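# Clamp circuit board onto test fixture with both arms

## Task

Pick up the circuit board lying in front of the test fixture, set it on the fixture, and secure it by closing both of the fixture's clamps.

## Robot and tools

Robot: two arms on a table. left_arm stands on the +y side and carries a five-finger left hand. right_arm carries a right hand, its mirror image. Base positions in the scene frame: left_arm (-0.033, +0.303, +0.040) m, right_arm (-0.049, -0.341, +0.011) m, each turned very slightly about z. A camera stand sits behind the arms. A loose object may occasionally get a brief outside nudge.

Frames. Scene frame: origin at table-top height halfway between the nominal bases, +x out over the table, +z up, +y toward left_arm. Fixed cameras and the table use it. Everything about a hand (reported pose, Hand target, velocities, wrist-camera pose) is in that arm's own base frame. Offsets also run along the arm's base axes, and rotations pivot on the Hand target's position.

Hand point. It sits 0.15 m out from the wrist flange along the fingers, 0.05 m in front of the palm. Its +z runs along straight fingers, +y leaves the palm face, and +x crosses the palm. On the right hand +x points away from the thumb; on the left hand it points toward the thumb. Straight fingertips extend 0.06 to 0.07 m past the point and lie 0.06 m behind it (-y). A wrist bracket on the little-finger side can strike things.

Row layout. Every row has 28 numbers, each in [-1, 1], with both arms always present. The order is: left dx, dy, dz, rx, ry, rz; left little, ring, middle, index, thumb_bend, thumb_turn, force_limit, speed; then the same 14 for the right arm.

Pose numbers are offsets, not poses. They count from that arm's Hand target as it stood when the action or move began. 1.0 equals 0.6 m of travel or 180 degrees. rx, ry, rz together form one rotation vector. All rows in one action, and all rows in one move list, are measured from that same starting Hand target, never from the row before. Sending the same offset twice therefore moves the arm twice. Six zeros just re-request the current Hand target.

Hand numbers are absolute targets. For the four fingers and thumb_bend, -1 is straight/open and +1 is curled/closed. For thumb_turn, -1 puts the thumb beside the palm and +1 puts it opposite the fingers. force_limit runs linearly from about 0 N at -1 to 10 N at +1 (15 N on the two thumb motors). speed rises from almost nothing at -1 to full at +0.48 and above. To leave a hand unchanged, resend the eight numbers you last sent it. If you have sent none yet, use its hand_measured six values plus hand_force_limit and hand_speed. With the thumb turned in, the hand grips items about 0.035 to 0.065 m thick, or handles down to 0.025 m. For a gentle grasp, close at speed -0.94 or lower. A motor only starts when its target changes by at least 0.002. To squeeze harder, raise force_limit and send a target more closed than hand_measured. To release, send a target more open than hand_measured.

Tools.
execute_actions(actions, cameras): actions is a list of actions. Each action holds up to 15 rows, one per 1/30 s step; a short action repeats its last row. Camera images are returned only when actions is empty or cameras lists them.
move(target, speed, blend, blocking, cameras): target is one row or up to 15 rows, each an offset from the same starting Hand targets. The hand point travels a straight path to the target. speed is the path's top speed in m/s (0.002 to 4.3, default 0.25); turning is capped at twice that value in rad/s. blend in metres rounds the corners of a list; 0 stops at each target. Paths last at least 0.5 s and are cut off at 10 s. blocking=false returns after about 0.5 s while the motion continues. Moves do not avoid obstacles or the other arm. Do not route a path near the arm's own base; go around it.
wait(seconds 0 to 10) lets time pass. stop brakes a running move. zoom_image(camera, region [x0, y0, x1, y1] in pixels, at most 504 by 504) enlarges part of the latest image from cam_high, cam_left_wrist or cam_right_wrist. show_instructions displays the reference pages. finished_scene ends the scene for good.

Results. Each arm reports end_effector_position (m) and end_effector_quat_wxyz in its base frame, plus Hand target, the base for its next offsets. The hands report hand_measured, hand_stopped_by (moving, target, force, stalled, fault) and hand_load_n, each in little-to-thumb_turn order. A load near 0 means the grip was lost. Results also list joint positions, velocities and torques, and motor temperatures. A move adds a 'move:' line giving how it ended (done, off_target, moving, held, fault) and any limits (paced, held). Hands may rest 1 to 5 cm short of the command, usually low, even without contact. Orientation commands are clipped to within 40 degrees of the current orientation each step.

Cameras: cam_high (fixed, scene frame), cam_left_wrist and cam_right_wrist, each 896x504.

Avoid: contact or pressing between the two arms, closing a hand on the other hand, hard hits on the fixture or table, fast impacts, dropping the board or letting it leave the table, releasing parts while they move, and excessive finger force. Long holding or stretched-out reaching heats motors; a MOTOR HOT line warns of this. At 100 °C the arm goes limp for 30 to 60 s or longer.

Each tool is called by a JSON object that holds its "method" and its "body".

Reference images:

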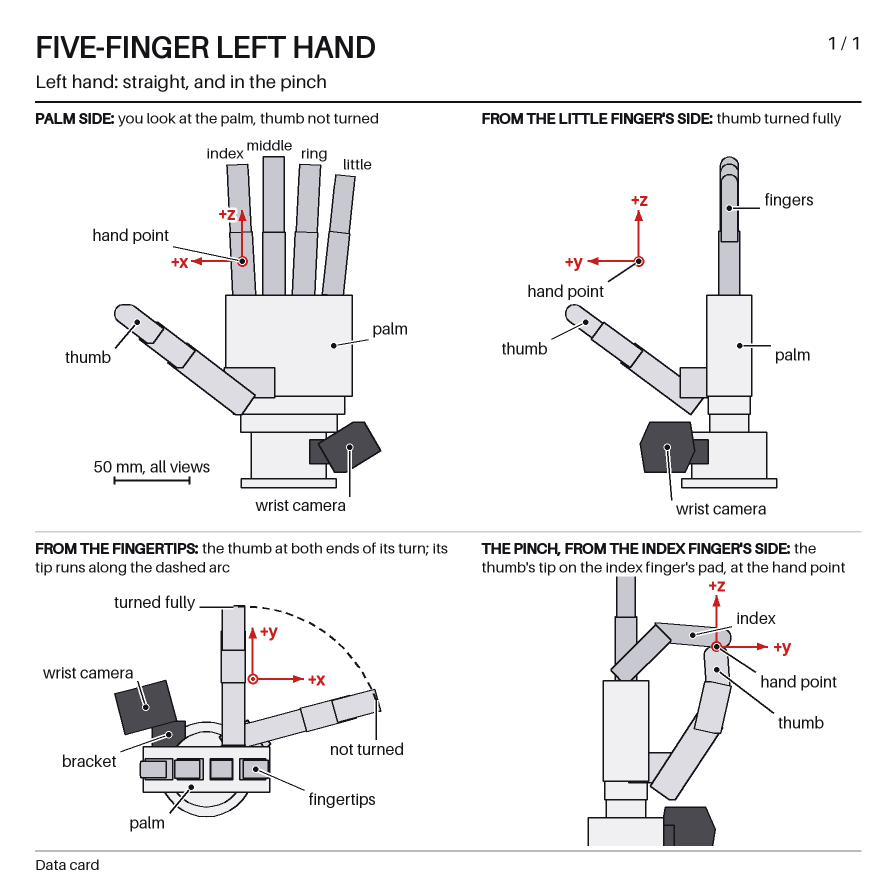

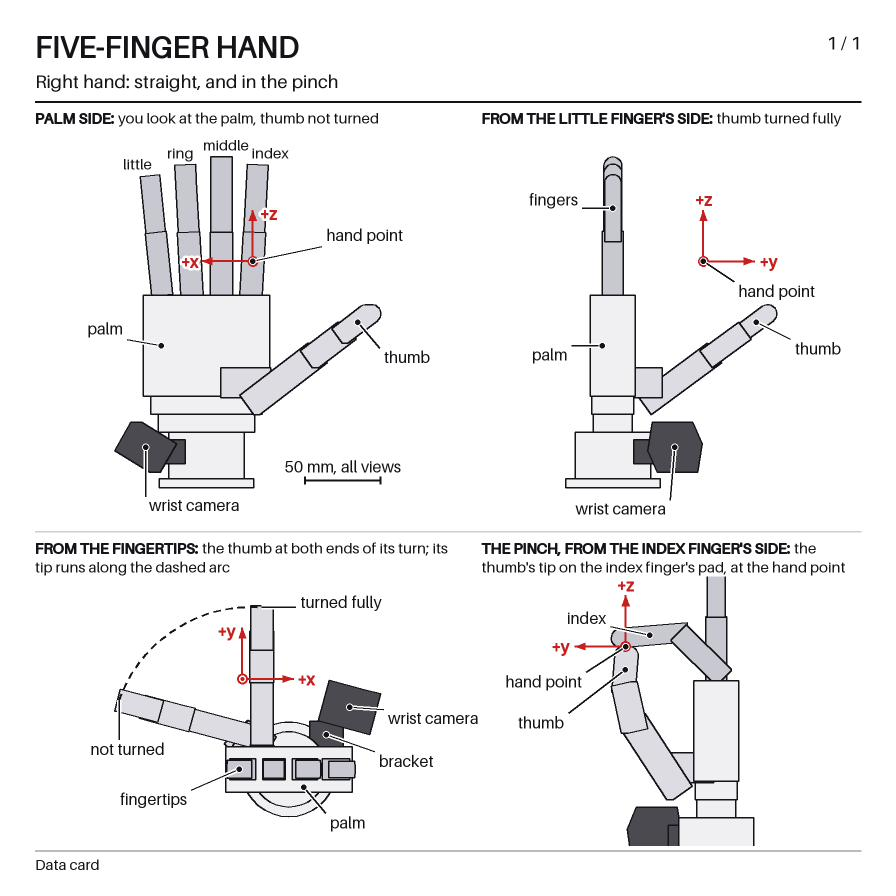

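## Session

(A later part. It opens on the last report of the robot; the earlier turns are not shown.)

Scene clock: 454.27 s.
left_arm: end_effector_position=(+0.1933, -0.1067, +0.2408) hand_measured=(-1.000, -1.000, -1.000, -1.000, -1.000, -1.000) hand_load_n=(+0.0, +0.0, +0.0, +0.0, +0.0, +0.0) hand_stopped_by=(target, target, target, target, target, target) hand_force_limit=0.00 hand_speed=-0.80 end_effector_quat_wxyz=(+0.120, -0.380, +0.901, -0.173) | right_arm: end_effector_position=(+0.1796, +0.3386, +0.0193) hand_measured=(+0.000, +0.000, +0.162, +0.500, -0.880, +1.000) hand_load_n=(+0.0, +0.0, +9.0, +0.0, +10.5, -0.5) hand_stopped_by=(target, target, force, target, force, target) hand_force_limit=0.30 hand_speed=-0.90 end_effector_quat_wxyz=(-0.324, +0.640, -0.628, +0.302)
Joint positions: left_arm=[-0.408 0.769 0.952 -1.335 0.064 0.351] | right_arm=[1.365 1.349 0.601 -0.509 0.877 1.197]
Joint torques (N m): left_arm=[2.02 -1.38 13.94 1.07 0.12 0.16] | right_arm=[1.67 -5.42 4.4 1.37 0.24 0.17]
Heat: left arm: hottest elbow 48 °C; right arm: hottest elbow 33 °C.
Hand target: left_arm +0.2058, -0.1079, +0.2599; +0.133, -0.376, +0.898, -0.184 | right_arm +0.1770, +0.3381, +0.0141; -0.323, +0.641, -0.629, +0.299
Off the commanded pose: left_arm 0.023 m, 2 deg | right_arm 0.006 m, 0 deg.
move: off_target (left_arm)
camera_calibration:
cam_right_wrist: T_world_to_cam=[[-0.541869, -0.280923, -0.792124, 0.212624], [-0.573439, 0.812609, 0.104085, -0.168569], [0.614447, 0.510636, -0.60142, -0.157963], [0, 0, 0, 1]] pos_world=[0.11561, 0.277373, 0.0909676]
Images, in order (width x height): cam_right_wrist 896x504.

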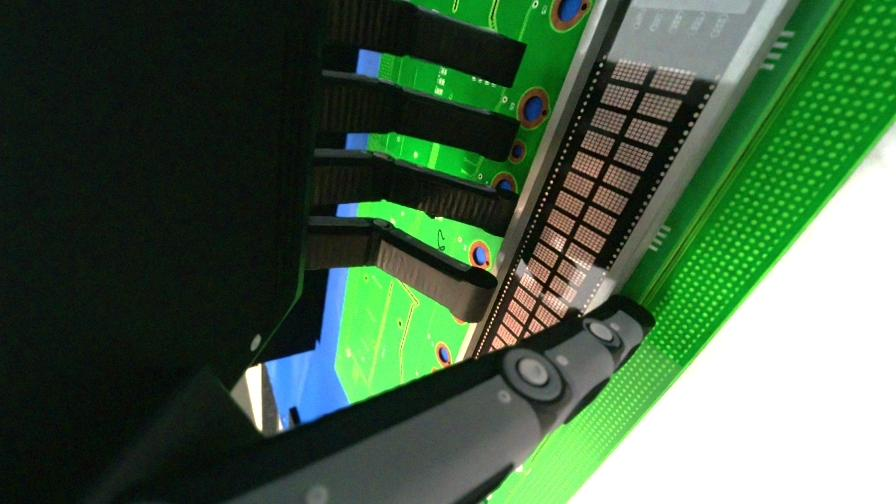

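{"method": "zoom_image", "body": {"camera": "cam_right_wrist", "region": [600, 60, 860, 320]}}

{"method": "zoom_image", "body": {"camera": "cam_right_wrist", "region": [420, 180, 600, 380]}}

Scaled by 1.938.

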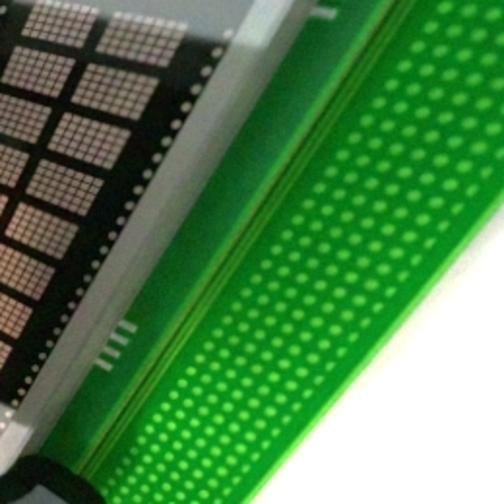

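Scaled by 2.520.

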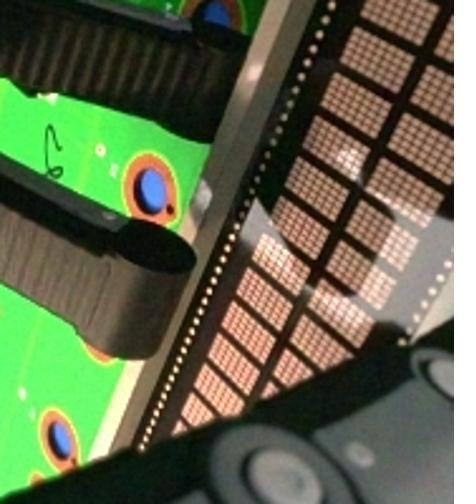

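{"method": "move", "body": {"target": [[0, 0, 0, 0, 0, 0, -1, -1, -1, -1, -1, -1, 0, -0.8, 0, 0, 0, 0, 0, 0, 0, 0, 0, 0, -1, 1, 0.3, -0.5],[0, 0, 0, 0, 0, 0, -1, -1, -1, -1, -1, -1, 0, -0.8, 0, 0, 0.035, 0, 0, 0, 0, 0, 0, 0, -1, 1, 0.3, -0.5],[0, 0, 0, 0, 0, 0, -1, -1, -1, -1, -1, -1, 0, -0.8, 0.0027, 0.0023, 0.035, -0.0506, 0.0423, 0.0086, 0, 0, 0, 0, -1, 1, 0.3, -0.5]], "speed": 0.08, "cameras": ["cam_right_wrist"]}}

Scene clock: 498.70 s.
left_arm: end_effector_position=(+0.1933, -0.1067, +0.2408) hand_measured=(-1.000, -1.000, -1.000, -1.000, -1.000, -1.000) hand_load_n=(+0.0, -0.5, +0.0, +0.0, +0.0, +0.0) hand_stopped_by=(target, target, target, target, target, target) hand_force_limit=0.00 hand_speed=-0.80 end_effector_quat_wxyz=(+0.120, -0.380, +0.901, -0.173) | right_arm: end_effector_position=(+0.1724, +0.3230, +0.0227) hand_measured=(+0.000, +0.000, +0.000, +0.000, -1.000, +1.000) hand_load_n=(+0.0, +0.0, +0.0, +0.0, +0.0, +0.0) hand_stopped_by=(target, target, target, target, target, target) hand_force_limit=0.30 hand_speed=-0.50 end_effector_quat_wxyz=(-0.226, +0.693, -0.613, +0.305)
Joint positions: left_arm=[-0.408 0.769 0.952 -1.335 0.064 0.351] | right_arm=[1.319 1.366 0.702 -0.748 0.766 1.133]
Joint torques (N m): left_arm=[2.08 -1.38 13.96 1.09 0.12 0.16] | right_arm=[0.62 -6.18 8.38 0.39 0.22 -0.02]
Heat: left arm: hottest elbow 49 °C; right arm: hottest elbow 32 °C.
Hand target: left_arm +0.2058, -0.1079, +0.2599; +0.133, -0.376, +0.898, -0.184 | right_arm +0.1787, +0.3394, +0.0350; -0.233, +0.691, -0.615, +0.300
Off the commanded pose: left_arm 0.023 m, 2 deg | right_arm 0.022 m, 1 deg.
move: off_target (left_arm, right_arm)
camera_calibration:
cam_right_wrist: T_world_to_cam=[[-0.635554, -0.419904, -0.647883, 0.264718], [-0.58154, 0.812328, 0.0439889, -0.157527], [0.507822, 0.404727, -0.760469, -0.0873087], [0, 0, 0, 1]] pos_world=[0.120972, 0.274456, 0.11204]
Images, in order (width x height): cam_right_wrist 896x504.

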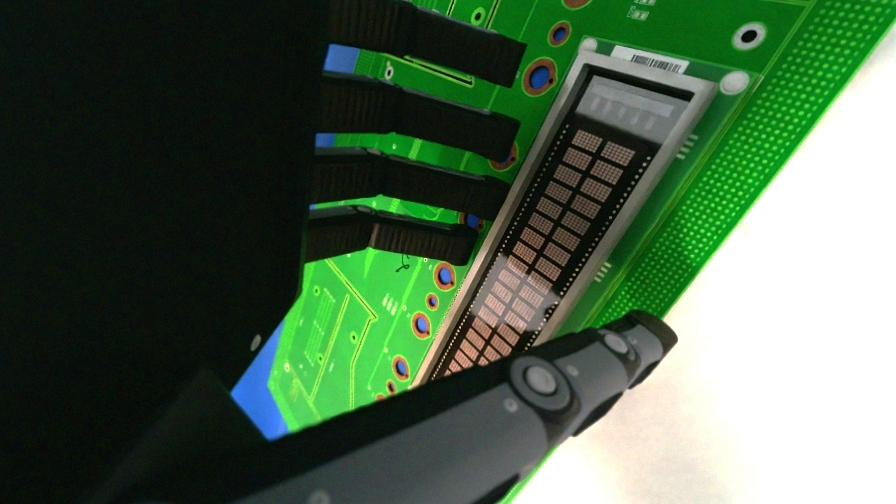

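{"method": "move", "body": {"target": [0, 0, 0, 0, 0, 0, -1, -1, -1, -1, -1, -1, 0, -0.8, 0.0147, 0.026, 0.015, 0, 0, 0, 0, 0, 0, 0, -1, 1, 0.3, -0.5], "speed": 0.08, "cameras": ["cam_right_wrist"]}}

Scene clock: 504.87 s.
left_arm: end_effector_position=(+0.1933, -0.1067, +0.2408) hand_measured=(-1.000, -1.000, -1.000, -1.000, -1.000, -1.000) hand_load_n=(-0.5, +0.0, +0.0, +0.0, -0.5, +0.0) hand_stopped_by=(target, target, target, target, target, target) hand_force_limit=0.00 hand_speed=-0.80 end_effector_quat_wxyz=(+0.120, -0.380, +0.901, -0.173) | right_arm: end_effector_position=(+0.1805, +0.3386, +0.0313) hand_measured=(+0.000, +0.000, +0.000, +0.000, -1.000, +1.000) hand_load_n=(+0.0, +0.0, +0.0, +0.0, +0.0, +0.0) hand_stopped_by=(target, target, target, target, target, target) hand_force_limit=0.30 hand_speed=-0.50 end_effector_quat_wxyz=(-0.225, +0.694, -0.612, +0.305)
Joint positions: left_arm=[-0.408 0.769 0.952 -1.335 0.064 0.351] | right_arm=[1.307 1.392 0.756 -0.765 0.763 1.114]
Joint torques (N m): left_arm=[2.08 -1.44 13.96 1.09 0.12 0.16] | right_arm=[0.5 -6.77 8.54 0.44 0.24 -0.03]
Heat: left arm: hottest elbow 49 °C; right arm: hottest elbow 34 °C.
Hand target: left_arm +0.2058, -0.1079, +0.2599; +0.133, -0.376, +0.898, -0.184 | right_arm +0.1875, +0.3551, +0.0441; -0.233, +0.691, -0.615, +0.300
Off the commanded pose: left_arm 0.023 m, 2 deg | right_arm 0.022 m, 1 deg.
move: off_target (left_arm, right_arm)
camera_calibration:
cam_right_wrist: T_world_to_cam=[[-0.635949, -0.422059, -0.646092, 0.282743], [-0.582521, 0.81167, 0.0431535, -0.165422], [0.5062, 0.403805, -0.762039, -0.0905198], [0, 0, 0, 1]] pos_world=[0.129269, 0.290155, 0.120837]
Images, in order (width x height): cam_right_wrist 896x504.

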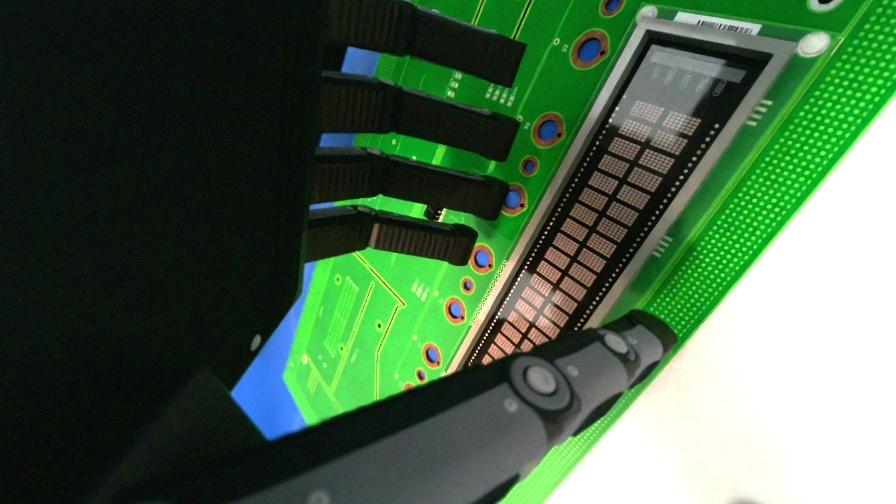

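{"method": "zoom_image", "body": {"camera": "cam_right_wrist", "region": [560, 0, 896, 360]}}

Scaled by 1.400.

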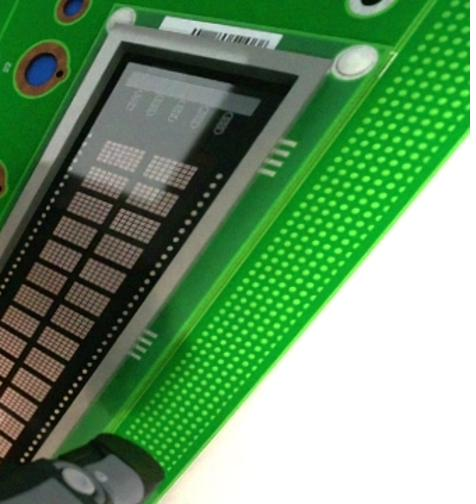

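{"method": "move", "body": {"target": [0, 0, 0, 0, 0, 0, -1, -1, -1, -1, -1, -1, 0, -0.8, -0.0042, 0.009, -0.0167, 0, -0.0216, 0, 0, 0, 0, 0, -1, 1, 0.3, -0.5], "speed": 0.05, "cameras": ["cam_right_wrist"]}}

{"method": "zoom_image", "body": {"camera": "cam_right_wrist", "region": [450, 0, 850, 400]}}

Scene clock: 532.53 s.
left_arm: end_effector_position=(+0.1933, -0.1067, +0.2408) hand_measured=(-1.000, -1.000, -1.000, -1.000, -1.000, -1.000) hand_load_n=(+0.0, +0.0, +0.0, +0.0, -0.5, +0.0) hand_stopped_by=(target, target, target, target, target, target) hand_force_limit=0.00 hand_speed=-0.80 end_effector_quat_wxyz=(+0.120, -0.380, +0.901, -0.173) | right_arm: end_effector_position=(+0.1820, +0.3410, +0.0245) hand_measured=(+0.000, +0.000, +0.000, +0.000, -1.000, +1.000) hand_load_n=(+0.0, +0.0, +0.0, +0.0, +0.0, +0.0) hand_stopped_by=(target, target, target, target, target, target) hand_force_limit=0.30 hand_speed=-0.50 end_effector_quat_wxyz=(-0.234, +0.689, -0.600, +0.332)
Joint positions: left_arm=[-0.408 0.769 0.952 -1.335 0.064 0.351] | right_arm=[1.336 1.43 0.756 -0.752 0.828 1.135]
Joint torques (N m): left_arm=[1.96 -1.44 13.96 1.09 0.11 0.16] | right_arm=[1.85 -7.24 7.32 1.2 0.56 0.17]
Heat: left arm: hottest elbow 50 °C; right arm: hottest elbow 35 °C.
Hand target: left_arm +0.2058, -0.1079, +0.2599; +0.133, -0.376, +0.898, -0.184 | right_arm +0.1850, +0.3605, +0.0341; -0.254, +0.680, -0.607, +0.324
Off the commanded pose: left_arm 0.023 m, 2 deg | right_arm 0.022 m, 3 deg.
move: off_target (left_arm, right_arm)
camera_calibration:
cam_right_wrist: T_world_to_cam=[[-0.595915, -0.441261, -0.67095, 0.280216], [-0.587596, 0.80909, -0.0102283, -0.163089], [0.547372, 0.388152, -0.741432, -0.100049], [0, 0, 0, 1]] pos_world=[0.125919, 0.294436, 0.112163]
Images, in order (width x height): cam_right_wrist 896x504.

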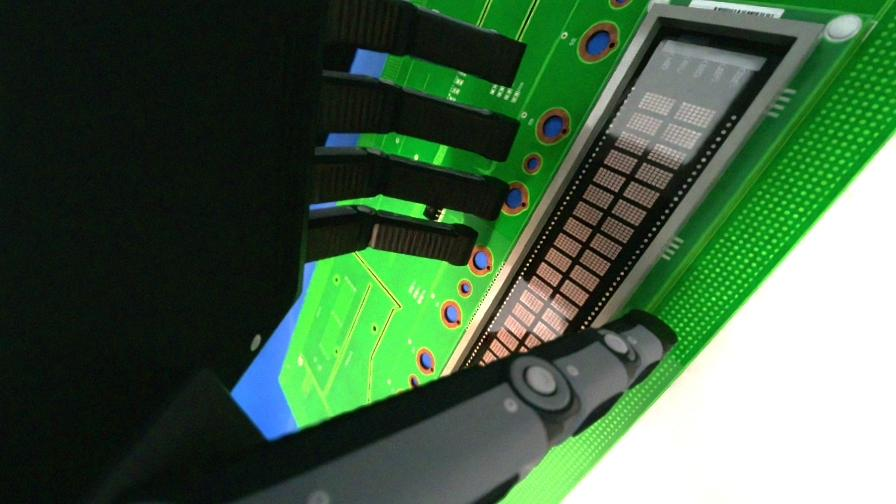

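Scaled by 1.260.

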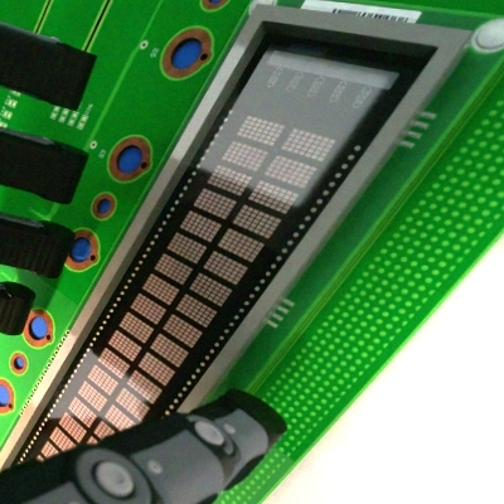

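{"method": "move", "body": {"target": [0, 0, 0, 0, 0, 0, -1, -1, -1, -1, -1, -1, 0, -0.8, -0.0075, 0.005, -0.0117, 0, 0, 0, 0, 0, 0, 0, -1, 1, 0.3, -0.5], "speed": 0.05, "cameras": ["cam_right_wrist"]}}

{"method": "zoom_image", "body": {"camera": "cam_right_wrist", "region": [400, 100, 800, 500]}}

Scene clock: 541.90 s.
left_arm: end_effector_position=(+0.1933, -0.1067, +0.2408) hand_measured=(-1.000, -1.000, -1.000, -1.000, -1.000, -1.000) hand_load_n=(+0.0, -0.5, +0.0, +0.0, +0.0, +0.0) hand_stopped_by=(target, target, target, target, target, target) hand_force_limit=0.00 hand_speed=-0.80 end_effector_quat_wxyz=(+0.120, -0.380, +0.901, -0.173) | right_arm: end_effector_position=(+0.1781, +0.3437, +0.0181) hand_measured=(+0.000, +0.000, +0.000, +0.000, -1.000, +1.000) hand_load_n=(+0.0, +0.0, -0.5, +0.0, +0.0, +0.0) hand_stopped_by=(target, target, target, target, target, target) hand_force_limit=0.30 hand_speed=-0.50 end_effector_quat_wxyz=(-0.235, +0.689, -0.600, +0.333)
Joint positions: left_arm=[-0.408 0.769 0.952 -1.335 0.064 0.351] | right_arm=[1.35 1.451 0.756 -0.746 0.831 1.155]
Joint torques (N m): left_arm=[2.02 -1.44 13.94 1.07 0.12 0.16] | right_arm=[1.9 -7.41 7.2 1.17 0.53 0.19]
Heat: left arm: hottest elbow 50 °C; right arm: hottest elbow 35 °C.
Hand target: left_arm +0.2058, -0.1079, +0.2599; +0.133, -0.376, +0.898, -0.184 | right_arm +0.1804, +0.3635, +0.0271; -0.254, +0.680, -0.607, +0.323
Off the commanded pose: left_arm 0.023 m, 2 deg | right_arm 0.022 m, 3 deg.
move: off_target (left_arm, right_arm)
camera_calibration:
cam_right_wrist: T_world_to_cam=[[-0.594964, -0.441778, -0.671454, 0.274858], [-0.587429, 0.809188, -0.0118888, -0.167585], [0.548585, 0.387358, -0.740951, -0.103784], [0, 0, 0, 1]] pos_world=[0.12202, 0.297235, 0.105663]
Images, in order (width x height): cam_right_wrist 896x504.

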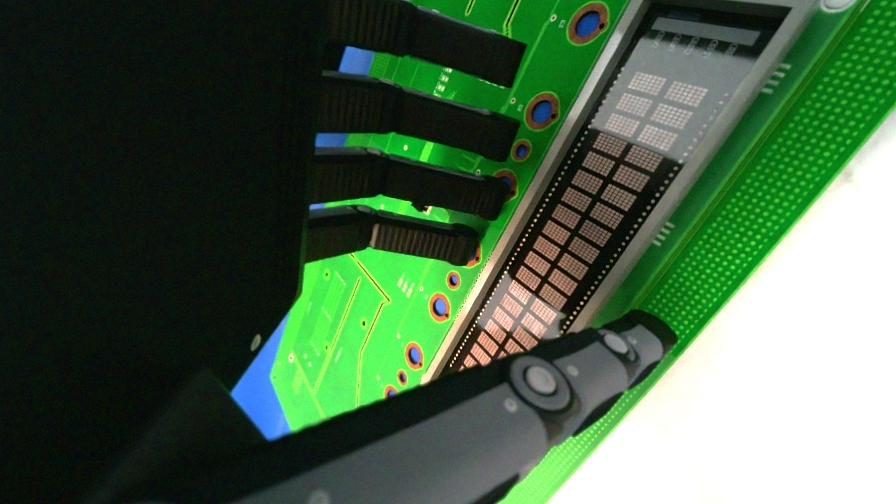

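Scaled by 1.260.

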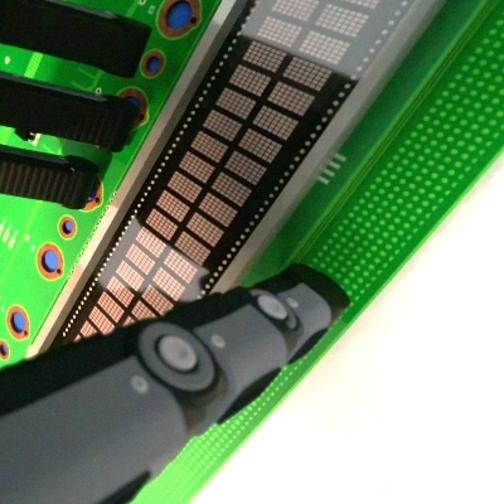

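{"method": "move", "body": {"target": [[0, 0, 0, 0, 0, 0, -1, -1, -1, -1, -1, -1, 0, -0.8, 0, 0, -0.001, 0, 0, 0, 0, 0, 0.12, 0.0, -1, 1, 0.3, -0.5],[0, 0, 0, 0, 0, 0, -1, -1, -1, -1, -1, -1, 0, -0.8, 0, 0, -0.013, 0, 0, 0, 0, 0, 0.12, 0.0, -1, 1, 0.3, -0.5]], "speed": 0.05, "cameras": ["cam_right_wrist"]}}

{"method": "zoom_image", "body": {"camera": "cam_right_wrist", "region": [400, 100, 800, 500]}}

Scene clock: 550.10 s.
left_arm: end_effector_position=(+0.1933, -0.1067, +0.2408) hand_measured=(-1.000, -1.000, -1.000, -1.000, -1.000, -1.000) hand_load_n=(+0.0, +0.0, +0.0, +0.0, +0.0, +0.0) hand_stopped_by=(target, target, target, target, target, target) hand_force_limit=0.00 hand_speed=-0.80 end_effector_quat_wxyz=(+0.120, -0.380, +0.901, -0.173) | right_arm: end_effector_position=(+0.1800, +0.3477, +0.0172) hand_measured=(+0.000, +0.000, +0.120, +0.000, -1.000, +1.000) hand_load_n=(+0.0, +0.0, +0.5, -2.0, +0.5, +0.0) hand_stopped_by=(target, target, target, target, target, target) hand_force_limit=0.30 hand_speed=-0.50 end_effector_quat_wxyz=(-0.241, +0.685, -0.602, +0.332)
Joint positions: left_arm=[-0.408 0.769 0.952 -1.335 0.064 0.351] | right_arm=[1.35 1.457 0.756 -0.726 0.836 1.157]
Joint torques (N m): left_arm=[2.02 -1.44 13.94 1.07 0.11 0.16] | right_arm=[1.9 -6.59 6.56 1.39 0.33 0.17]
Heat: left arm: hottest elbow 50 °C; right arm: hottest elbow 35 °C.
Hand target: left_arm +0.2058, -0.1079, +0.2599; +0.133, -0.376, +0.898, -0.184 | right_arm +0.1804, +0.3635, +0.0192; -0.254, +0.680, -0.607, +0.324
Off the commanded pose: left_arm 0.023 m, 2 deg | right_arm 0.016 m, 2 deg.
move: off_target (left_arm, right_arm)
camera_calibration:
cam_right_wrist: T_world_to_cam=[[-0.590294, -0.431601, -0.68211, 0.272891], [-0.585759, 0.810464, -0.00590454, -0.170579], [0.555374, 0.396066, -0.731226, -0.111388], [0, 0, 0, 1]] pos_world=[0.12303, 0.300146, 0.103685]
Images, in order (width x height): cam_right_wrist 896x504.

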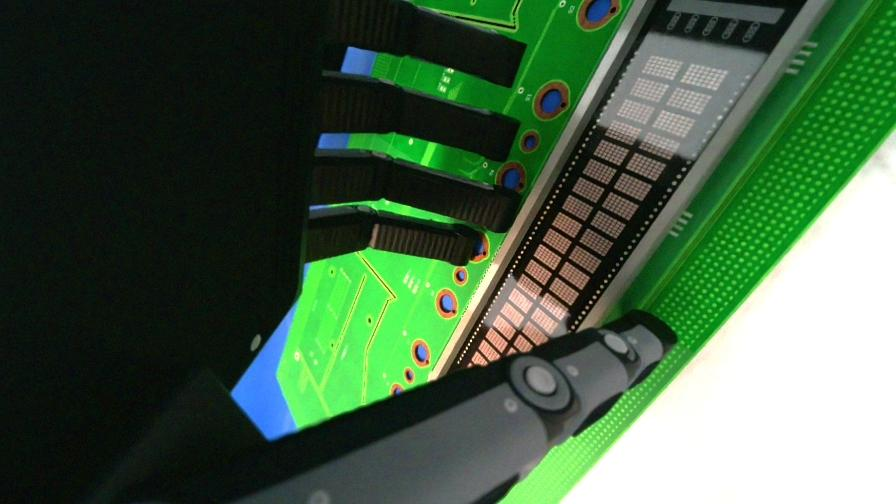

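Scaled by 1.260.

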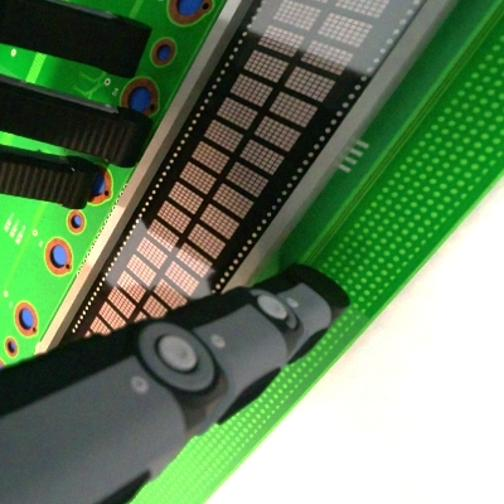

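{"method": "wait", "body": {"seconds": 0.1, "cameras": ["cam_left_wrist", "cam_high"]}}

{"method": "zoom_image", "body": {"camera": "cam_left_wrist", "region": [440, 210, 540, 310]}}

{"method": "zoom_image", "body": {"camera": "cam_high", "region": [340, 180, 440, 280]}}

Scene clock: 560.97 s.
left_arm: end_effector_position=(+0.1933, -0.1067, +0.2408) hand_measured=(-1.000, -1.000, -1.000, -1.000, -1.000, -1.000) hand_load_n=(+0.0, +0.0, +0.0, +0.5, +0.0, +0.0) hand_stopped_by=(target, target, target, target, target, target) hand_force_limit=0.00 hand_speed=-0.80 end_effector_quat_wxyz=(+0.120, -0.380, +0.901, -0.173) | right_arm: end_effector_position=(+0.1800, +0.3477, +0.0172) hand_measured=(+0.000, +0.000, +0.120, +0.000, -1.000, +1.000) hand_load_n=(+0.0, +0.0, +0.0, -2.0, +0.0, +0.0) hand_stopped_by=(target, target, target, target, target, target) hand_force_limit=0.30 hand_speed=-0.50 end_effector_quat_wxyz=(-0.241, +0.685, -0.602, +0.332)
Joint positions: left_arm=[-0.408 0.769 0.952 -1.335 0.064 0.351] | right_arm=[1.35 1.457 0.756 -0.726 0.836 1.157]
Joint torques (N m): left_arm=[2.02 -1.44 13.94 1.09 0.12 0.16] | right_arm=[1.9 -6.65 6.56 1.4 0.33 0.17]
Heat: left arm: hottest elbow 51 °C; right arm: hottest elbow 35 °C.
Hand target: left_arm +0.2058, -0.1079, +0.2599; +0.133, -0.376, +0.898, -0.184 | right_arm +0.1804, +0.3635, +0.0192; -0.254, +0.680, -0.607, +0.324
Off the commanded pose: left_arm 0.023 m, 2 deg | right_arm 0.016 m, 2 deg.
wait: 0.10 s; at rest from the start
camera_calibration:
cam_left_wrist: T_world_to_cam=[[0.456743, -0.802751, 0.383376, -0.269432], [-0.88704, -0.378304, 0.264663, 0.072704], [-0.0674258, -0.460952, -0.88486, 0.293573], [0, 0, 0, 1]] pos_world=[0.207347, -0.0534596, 0.343822]
Images, in order (width x height): cam_high 896x504, cam_left_wrist 896x504.

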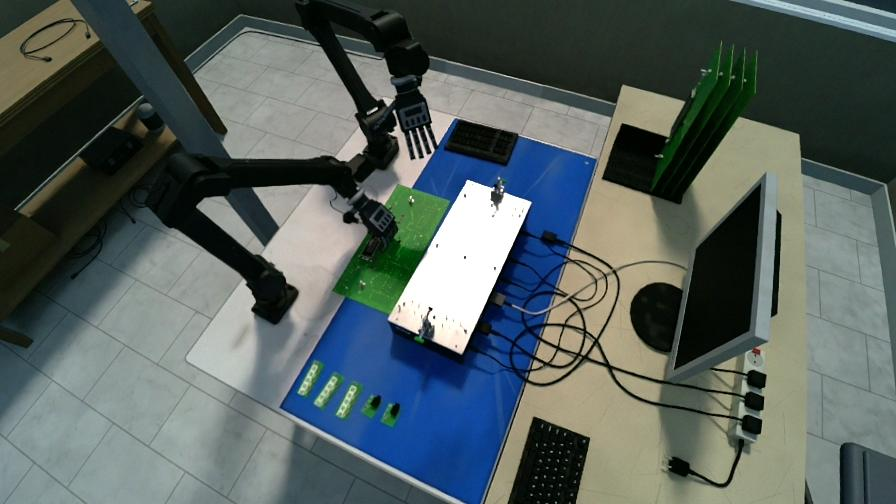

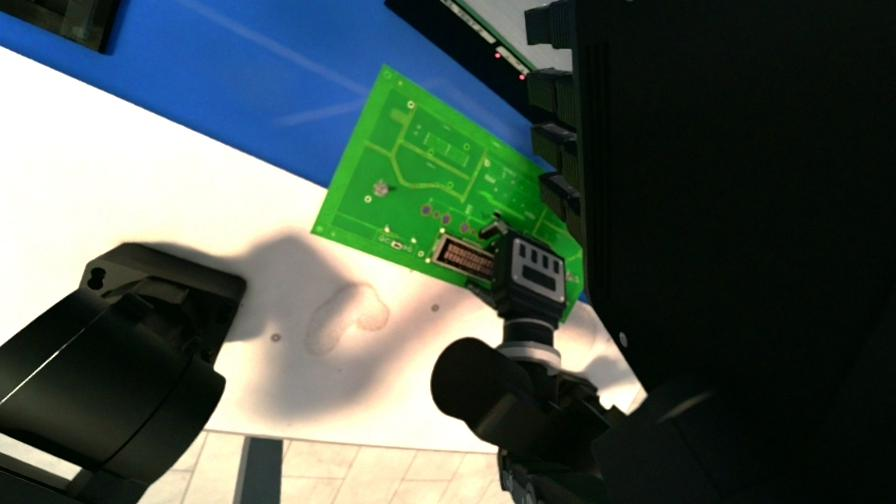

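Scaled by 5.040.

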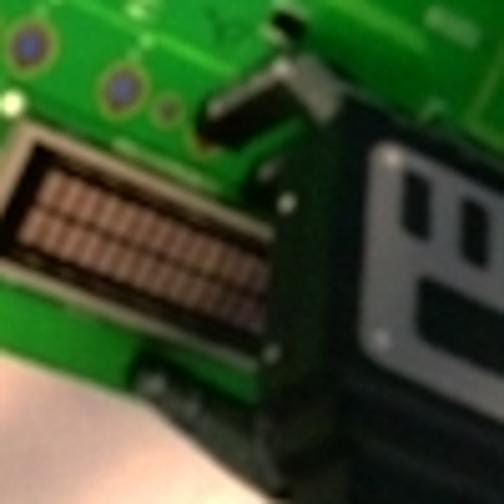

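Scaled by 5.040.

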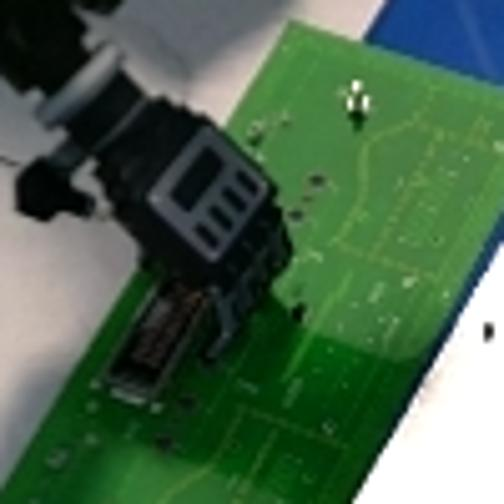

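{"method": "move", "body": {"target": [0, 0, 0, 0, 0, 0, -1, -1, -1, -1, -1, -1, 0, -0.8, 0, 0, 0, 0, 0, 0, 0, 0, 0.3, 0.3, -0.3, 1, -0.3, -0.92], "speed": 0.05, "cameras": ["cam_right_wrist"]}}

{"method": "zoom_image", "body": {"camera": "cam_right_wrist", "region": [400, 100, 800, 500]}}

Scene clock: 569.27 s.
left_arm: end_effector_position=(+0.1933, -0.1067, +0.2408) hand_measured=(-1.000, -1.000, -1.000, -1.000, -1.000, -1.000) hand_load_n=(+0.0, -0.5, +0.0, +0.0, +0.0, +0.0) hand_stopped_by=(target, target, target, target, target, target) hand_force_limit=0.00 hand_speed=-0.80 end_effector_quat_wxyz=(+0.120, -0.380, +0.901, -0.173) | right_arm: end_effector_position=(+0.1811, +0.3489, +0.0158) hand_measured=(+0.000, +0.000, +0.186, +0.244, -0.920, +1.000) hand_load_n=(+0.0, +0.0, +1.5, +3.0, +6.5, +1.0) hand_stopped_by=(target, target, force, force, force, target) hand_force_limit=-0.30 hand_speed=-0.92 end_effector_quat_wxyz=(-0.243, +0.684, -0.602, +0.333)
Joint positions: left_arm=[-0.408 0.769 0.952 -1.335 0.064 0.351] | right_arm=[1.35 1.463 0.756 -0.718 0.841 1.157]
Joint torques (N m): left_arm=[2.08 -1.44 13.94 1.09 0.12 0.16] | right_arm=[1.9 -7.18 6.53 1.1 0.15 0.17]
Heat: left arm: hottest elbow 51 °C; right arm: hottest elbow 35 °C.
Hand target: left_arm +0.2058, -0.1079, +0.2599; +0.133, -0.376, +0.898, -0.184 | right_arm +0.1805, +0.3635, +0.0193; -0.254, +0.680, -0.607, +0.324
Off the commanded pose: left_arm 0.023 m, 2 deg | right_arm 0.015 m, 2 deg.
move: off_target (left_arm, right_arm)
camera_calibration:
cam_right_wrist: T_world_to_cam=[[-0.58725, -0.429786, -0.685873, 0.27202], [-0.584969, 0.811022, -0.00735219, -0.171187], [0.559418, 0.396897, -0.727684, -0.114639], [0, 0, 0, 1]] pos_world=[0.123735, 0.301247, 0.101891]
Images, in order (width x height): cam_right_wrist 896x504.

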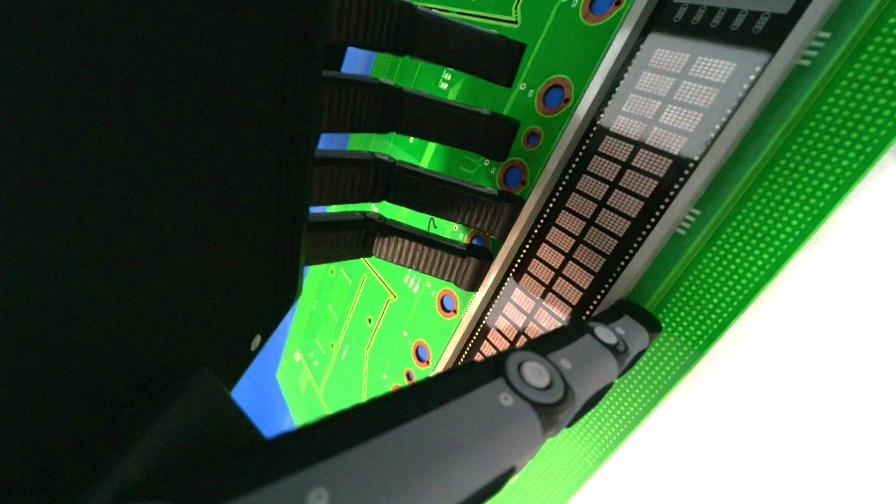

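Scaled by 1.260.

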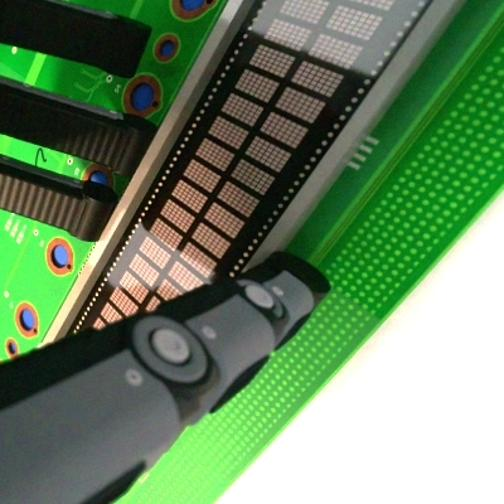

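{"method": "move", "body": {"target": [0, 0, 0, 0, 0, 0, -1, -1, -1, -1, -1, -1, 0, -0.8, 0, 0, 0, 0, 0, 0, 0, 0, 0.5, 0.5, -0.2, 1, 0.2, -0.94], "speed": 0.05, "cameras": ["cam_right_wrist"]}}

{"method": "zoom_image", "body": {"camera": "cam_right_wrist", "region": [400, 100, 800, 500]}}

Scene clock: 573.40 s.
left_arm: end_effector_position=(+0.1933, -0.1067, +0.2408) hand_measured=(-1.000, -1.000, -1.000, -1.000, -1.000, -1.000) hand_load_n=(+0.0, +0.0, +0.0, +0.0, +0.0, +0.0) hand_stopped_by=(target, target, target, target, target, target) hand_force_limit=0.00 hand_speed=-0.80 end_effector_quat_wxyz=(+0.120, -0.380, +0.901, -0.173) | right_arm: end_effector_position=(+0.1811, +0.3489, +0.0157) hand_measured=(+0.000, +0.000, +0.194, +0.254, -0.918, +1.000) hand_load_n=(+0.0, +0.0, +8.5, +7.0, +9.0, -0.5) hand_stopped_by=(target, target, force, force, force, target) hand_force_limit=0.20 hand_speed=-0.94 end_effector_quat_wxyz=(-0.243, +0.684, -0.602, +0.333)
Joint positions: left_arm=[-0.408 0.769 0.952 -1.335 0.064 0.351] | right_arm=[1.35 1.464 0.756 -0.718 0.841 1.157]
Joint torques (N m): left_arm=[2.02 -1.44 13.94 1.09 0.12 0.16] | right_arm=[1.96 -7.18 6.53 1.1 0.15 0.16]
Heat: left arm: hottest elbow 51 °C; right arm: hottest elbow 35 °C.
Hand target: left_arm +0.2058, -0.1079, +0.2599; +0.133, -0.376, +0.898, -0.184 | right_arm +0.1804, +0.3635, +0.0193; -0.254, +0.680, -0.607, +0.324
Off the commanded pose: left_arm 0.023 m, 2 deg | right_arm 0.015 m, 2 deg.
move: off_target (left_arm, right_arm)
camera_calibration:
cam_right_wrist: T_world_to_cam=[[-0.587288, -0.430064, -0.685666, 0.272018], [-0.585032, 0.810975, -0.00756764, -0.171144], [0.559312, 0.396692, -0.727877, -0.114618], [0, 0, 0, 1]] pos_world=[0.123735, 0.301246, 0.101791]
Images, in order (width x height): cam_right_wrist 896x504.

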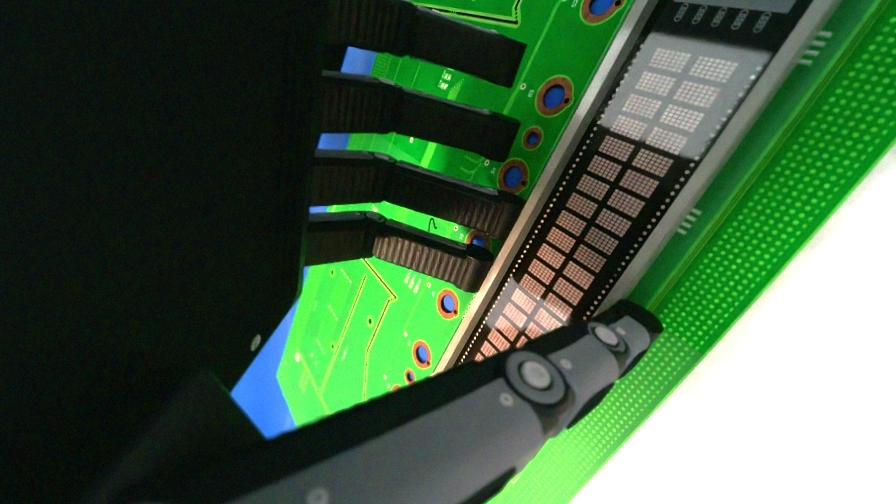

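Scaled by 1.260.

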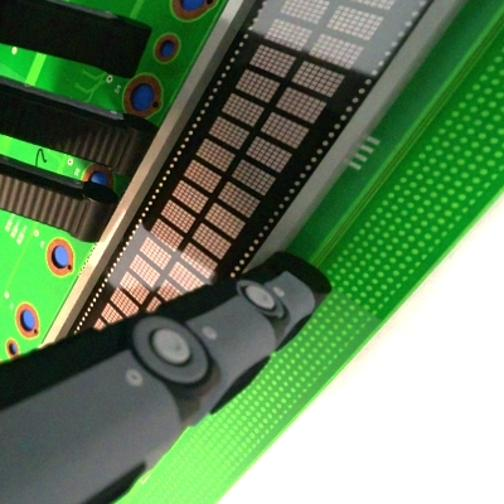

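{"method": "move", "body": {"target": [0, 0, 0, 0, 0, 0, -1, -1, -1, -1, -1, -1, 0, -0.8, 0, 0, 0.042, 0, 0, 0, 0, 0, 0.5, 0.5, -0.2, 1, 0.2, -0.94], "speed": 0.05, "cameras": ["all"]}}

Scene clock: 577.60 s.
left_arm: end_effector_position=(+0.1933, -0.1067, +0.2408) hand_measured=(-1.000, -1.000, -1.000, -1.000, -1.000, -1.000) hand_load_n=(+0.0, -0.5, +0.0, +0.0, -0.5, +0.0) hand_stopped_by=(target, target, target, target, target, target) hand_force_limit=0.00 hand_speed=-0.80 end_effector_quat_wxyz=(+0.120, -0.380, +0.901, -0.173) | right_arm: end_effector_position=(+0.1769, +0.3382, +0.0183) hand_measured=(+0.000, +0.000, +0.194, +0.254, -0.918, +1.000) hand_load_n=(+0.0, +0.0, +9.5, +3.0, +10.0, -1.5) hand_stopped_by=(target, target, force, force, force, target) hand_force_limit=0.20 hand_speed=-0.94 end_effector_quat_wxyz=(-0.226, +0.690, -0.599, +0.337)
Joint positions: left_arm=[-0.408 0.769 0.952 -1.335 0.064 0.351] | right_arm=[1.35 1.448 0.757 -0.772 0.831 1.162]
Joint torques (N m): left_arm=[2.02 -1.44 13.94 1.07 0.11 0.16] | right_arm=[1.85 -9.88 8.59 0.2 0.53 0.11]
Heat: left arm: hottest elbow 51 °C; right arm: hottest elbow 35 °C.
Hand target: left_arm +0.2058, -0.1079, +0.2599; +0.133, -0.376, +0.898, -0.184 | right_arm +0.1805, +0.3634, +0.0445; -0.254, +0.680, -0.607, +0.324
Off the commanded pose: left_arm 0.023 m, 2 deg | right_arm 0.037 m, 4 deg.
move: off_target (left_arm, right_arm)
camera_calibration:
cam_left_wrist: T_world_to_cam=[[0.456743, -0.802751, 0.383376, -0.269432], [-0.88704, -0.378304, 0.264663, 0.072704], [-0.0674258, -0.460952, -0.88486, 0.293573], [0, 0, 0, 1]] pos_world=[0.207347, -0.0534596, 0.343822]
cam_right_wrist: T_world_to_cam=[[-0.600125, -0.45041, -0.661045, 0.275463], [-0.583549, 0.811743, -0.0233193, -0.165201], [0.547102, 0.371758, -0.749984, -0.0950682], [0, 0, 0, 1]] pos_world=[0.120921, 0.293514, 0.106941]

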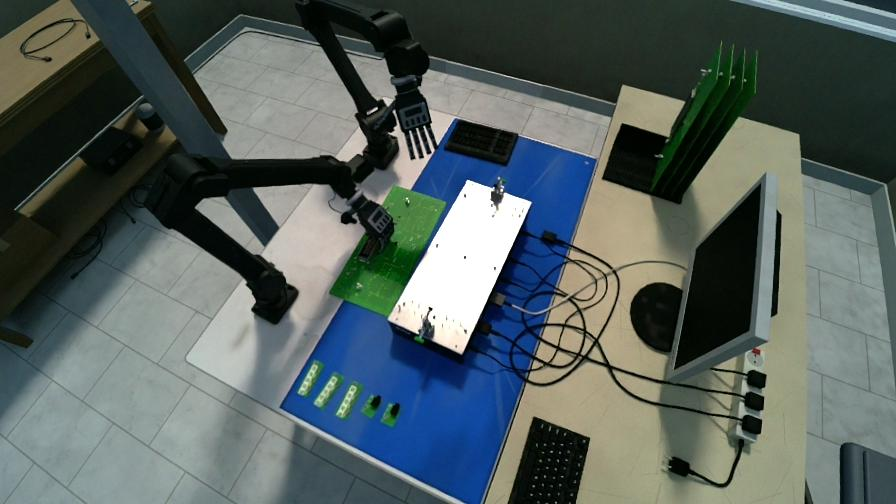

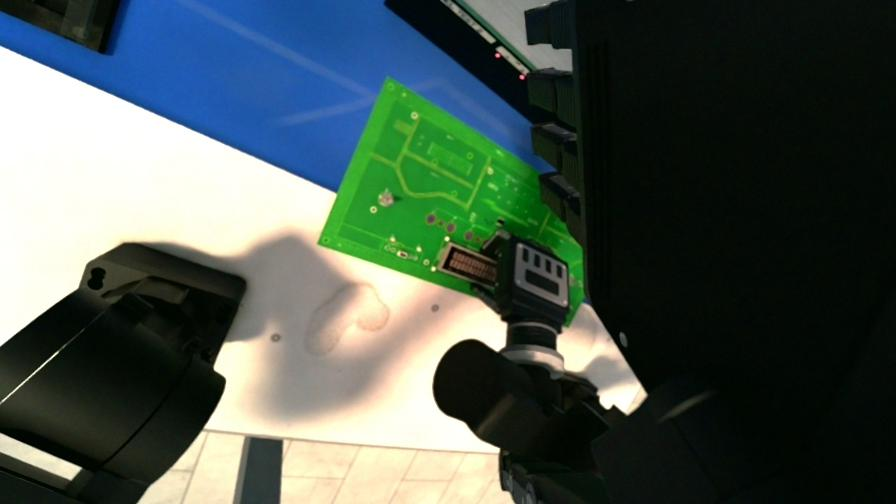

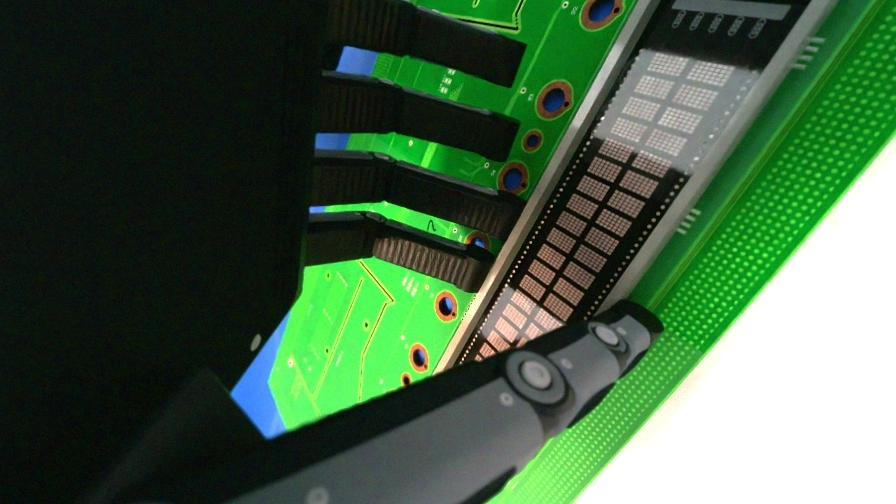

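{"method": "move", "body": {"target": [0, 0, 0, 0, 0, 0, -1, -1, -1, -1, -1, -1, 0, -0.8, 0, 0, 0.05, 0, 0, 0, 0, 0, 0.5, 0.5, -0.2, 1, 0.2, -0.94], "speed": 0.05, "cameras": ["all"]}}

Scene clock: 582.80 s.
left_arm: end_effector_position=(+0.1933, -0.1067, +0.2408) hand_measured=(-1.000, -1.000, -1.000, -1.000, -1.000, -1.000) hand_load_n=(+0.0, +0.0, +0.0, +0.0, +0.0, +0.0) hand_stopped_by=(target, target, target, target, target, target) hand_force_limit=0.00 hand_speed=-0.80 end_effector_quat_wxyz=(+0.120, -0.380, +0.901, -0.173) | right_arm: end_effector_position=(+0.1782, +0.3446, +0.0566) hand_measured=(+0.000, +0.000, +0.194, +0.254, -0.916, +1.000) hand_load_n=(+0.0, +0.0, +0.0, +0.0, +0.0, +0.0) hand_stopped_by=(target, target, force, force, force, target) hand_force_limit=0.20 hand_speed=-0.94 end_effector_quat_wxyz=(-0.236, +0.687, -0.602, +0.332)
Joint positions: left_arm=[-0.408 0.769 0.952 -1.335 0.064 0.351] | right_arm=[1.35 1.38 0.809 -0.87 0.831 1.162]
Joint torques (N m): left_arm=[2.02 -1.44 13.94 1.09 0.12 0.16] | right_arm=[1.9 -7.94 8.55 0.39 0.53 0.12]
Heat: left arm: hottest elbow 51 °C; right arm: hottest elbow 36 °C.
Hand target: left_arm +0.2058, -0.1079, +0.2599; +0.133, -0.376, +0.898, -0.184 | right_arm +0.1804, +0.3635, +0.0745; -0.254, +0.680, -0.606, +0.324
Off the commanded pose: left_arm 0.023 m, 2 deg | right_arm 0.026 m, 2 deg.
move: off_target (left_arm, right_arm)
camera_calibration:
cam_left_wrist: T_world_to_cam=[[0.456743, -0.802751, 0.383376, -0.269432], [-0.88704, -0.378304, 0.264663, 0.072704], [-0.0674258, -0.460952, -0.88486, 0.293573], [0, 0, 0, 1]] pos_world=[0.207347, -0.0534596, 0.343822]
cam_right_wrist: T_world_to_cam=[[-0.596658, -0.435999, -0.673724, 0.299583], [-0.583831, 0.811832, -0.00832768, -0.169549], [0.550582, 0.388373, -0.738936, -0.0764014], [0, 0, 0, 1]] pos_world=[0.121825, 0.297936, 0.143968]

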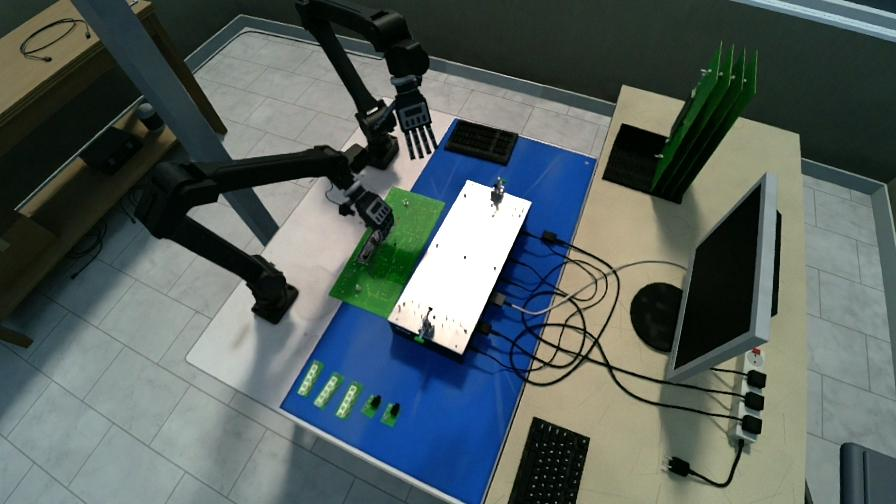

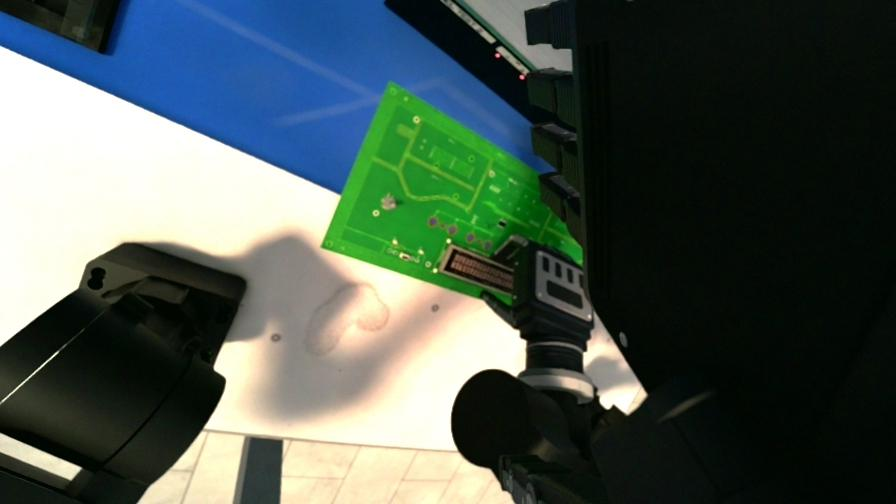

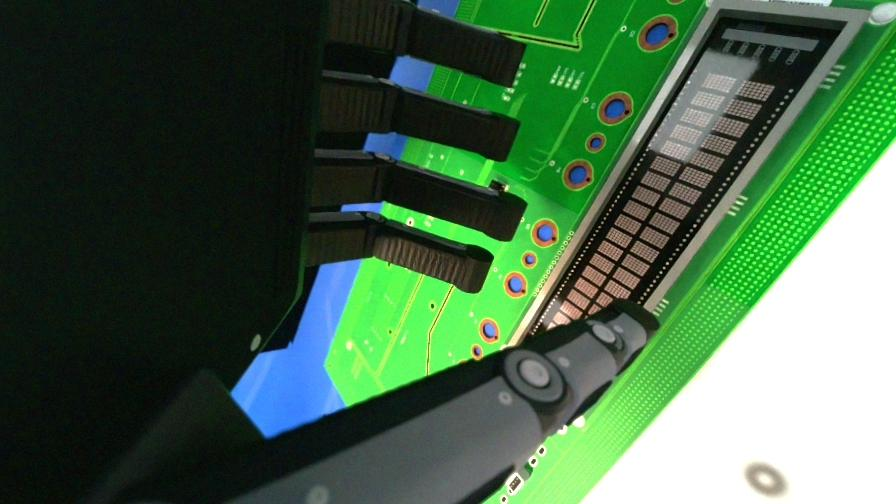

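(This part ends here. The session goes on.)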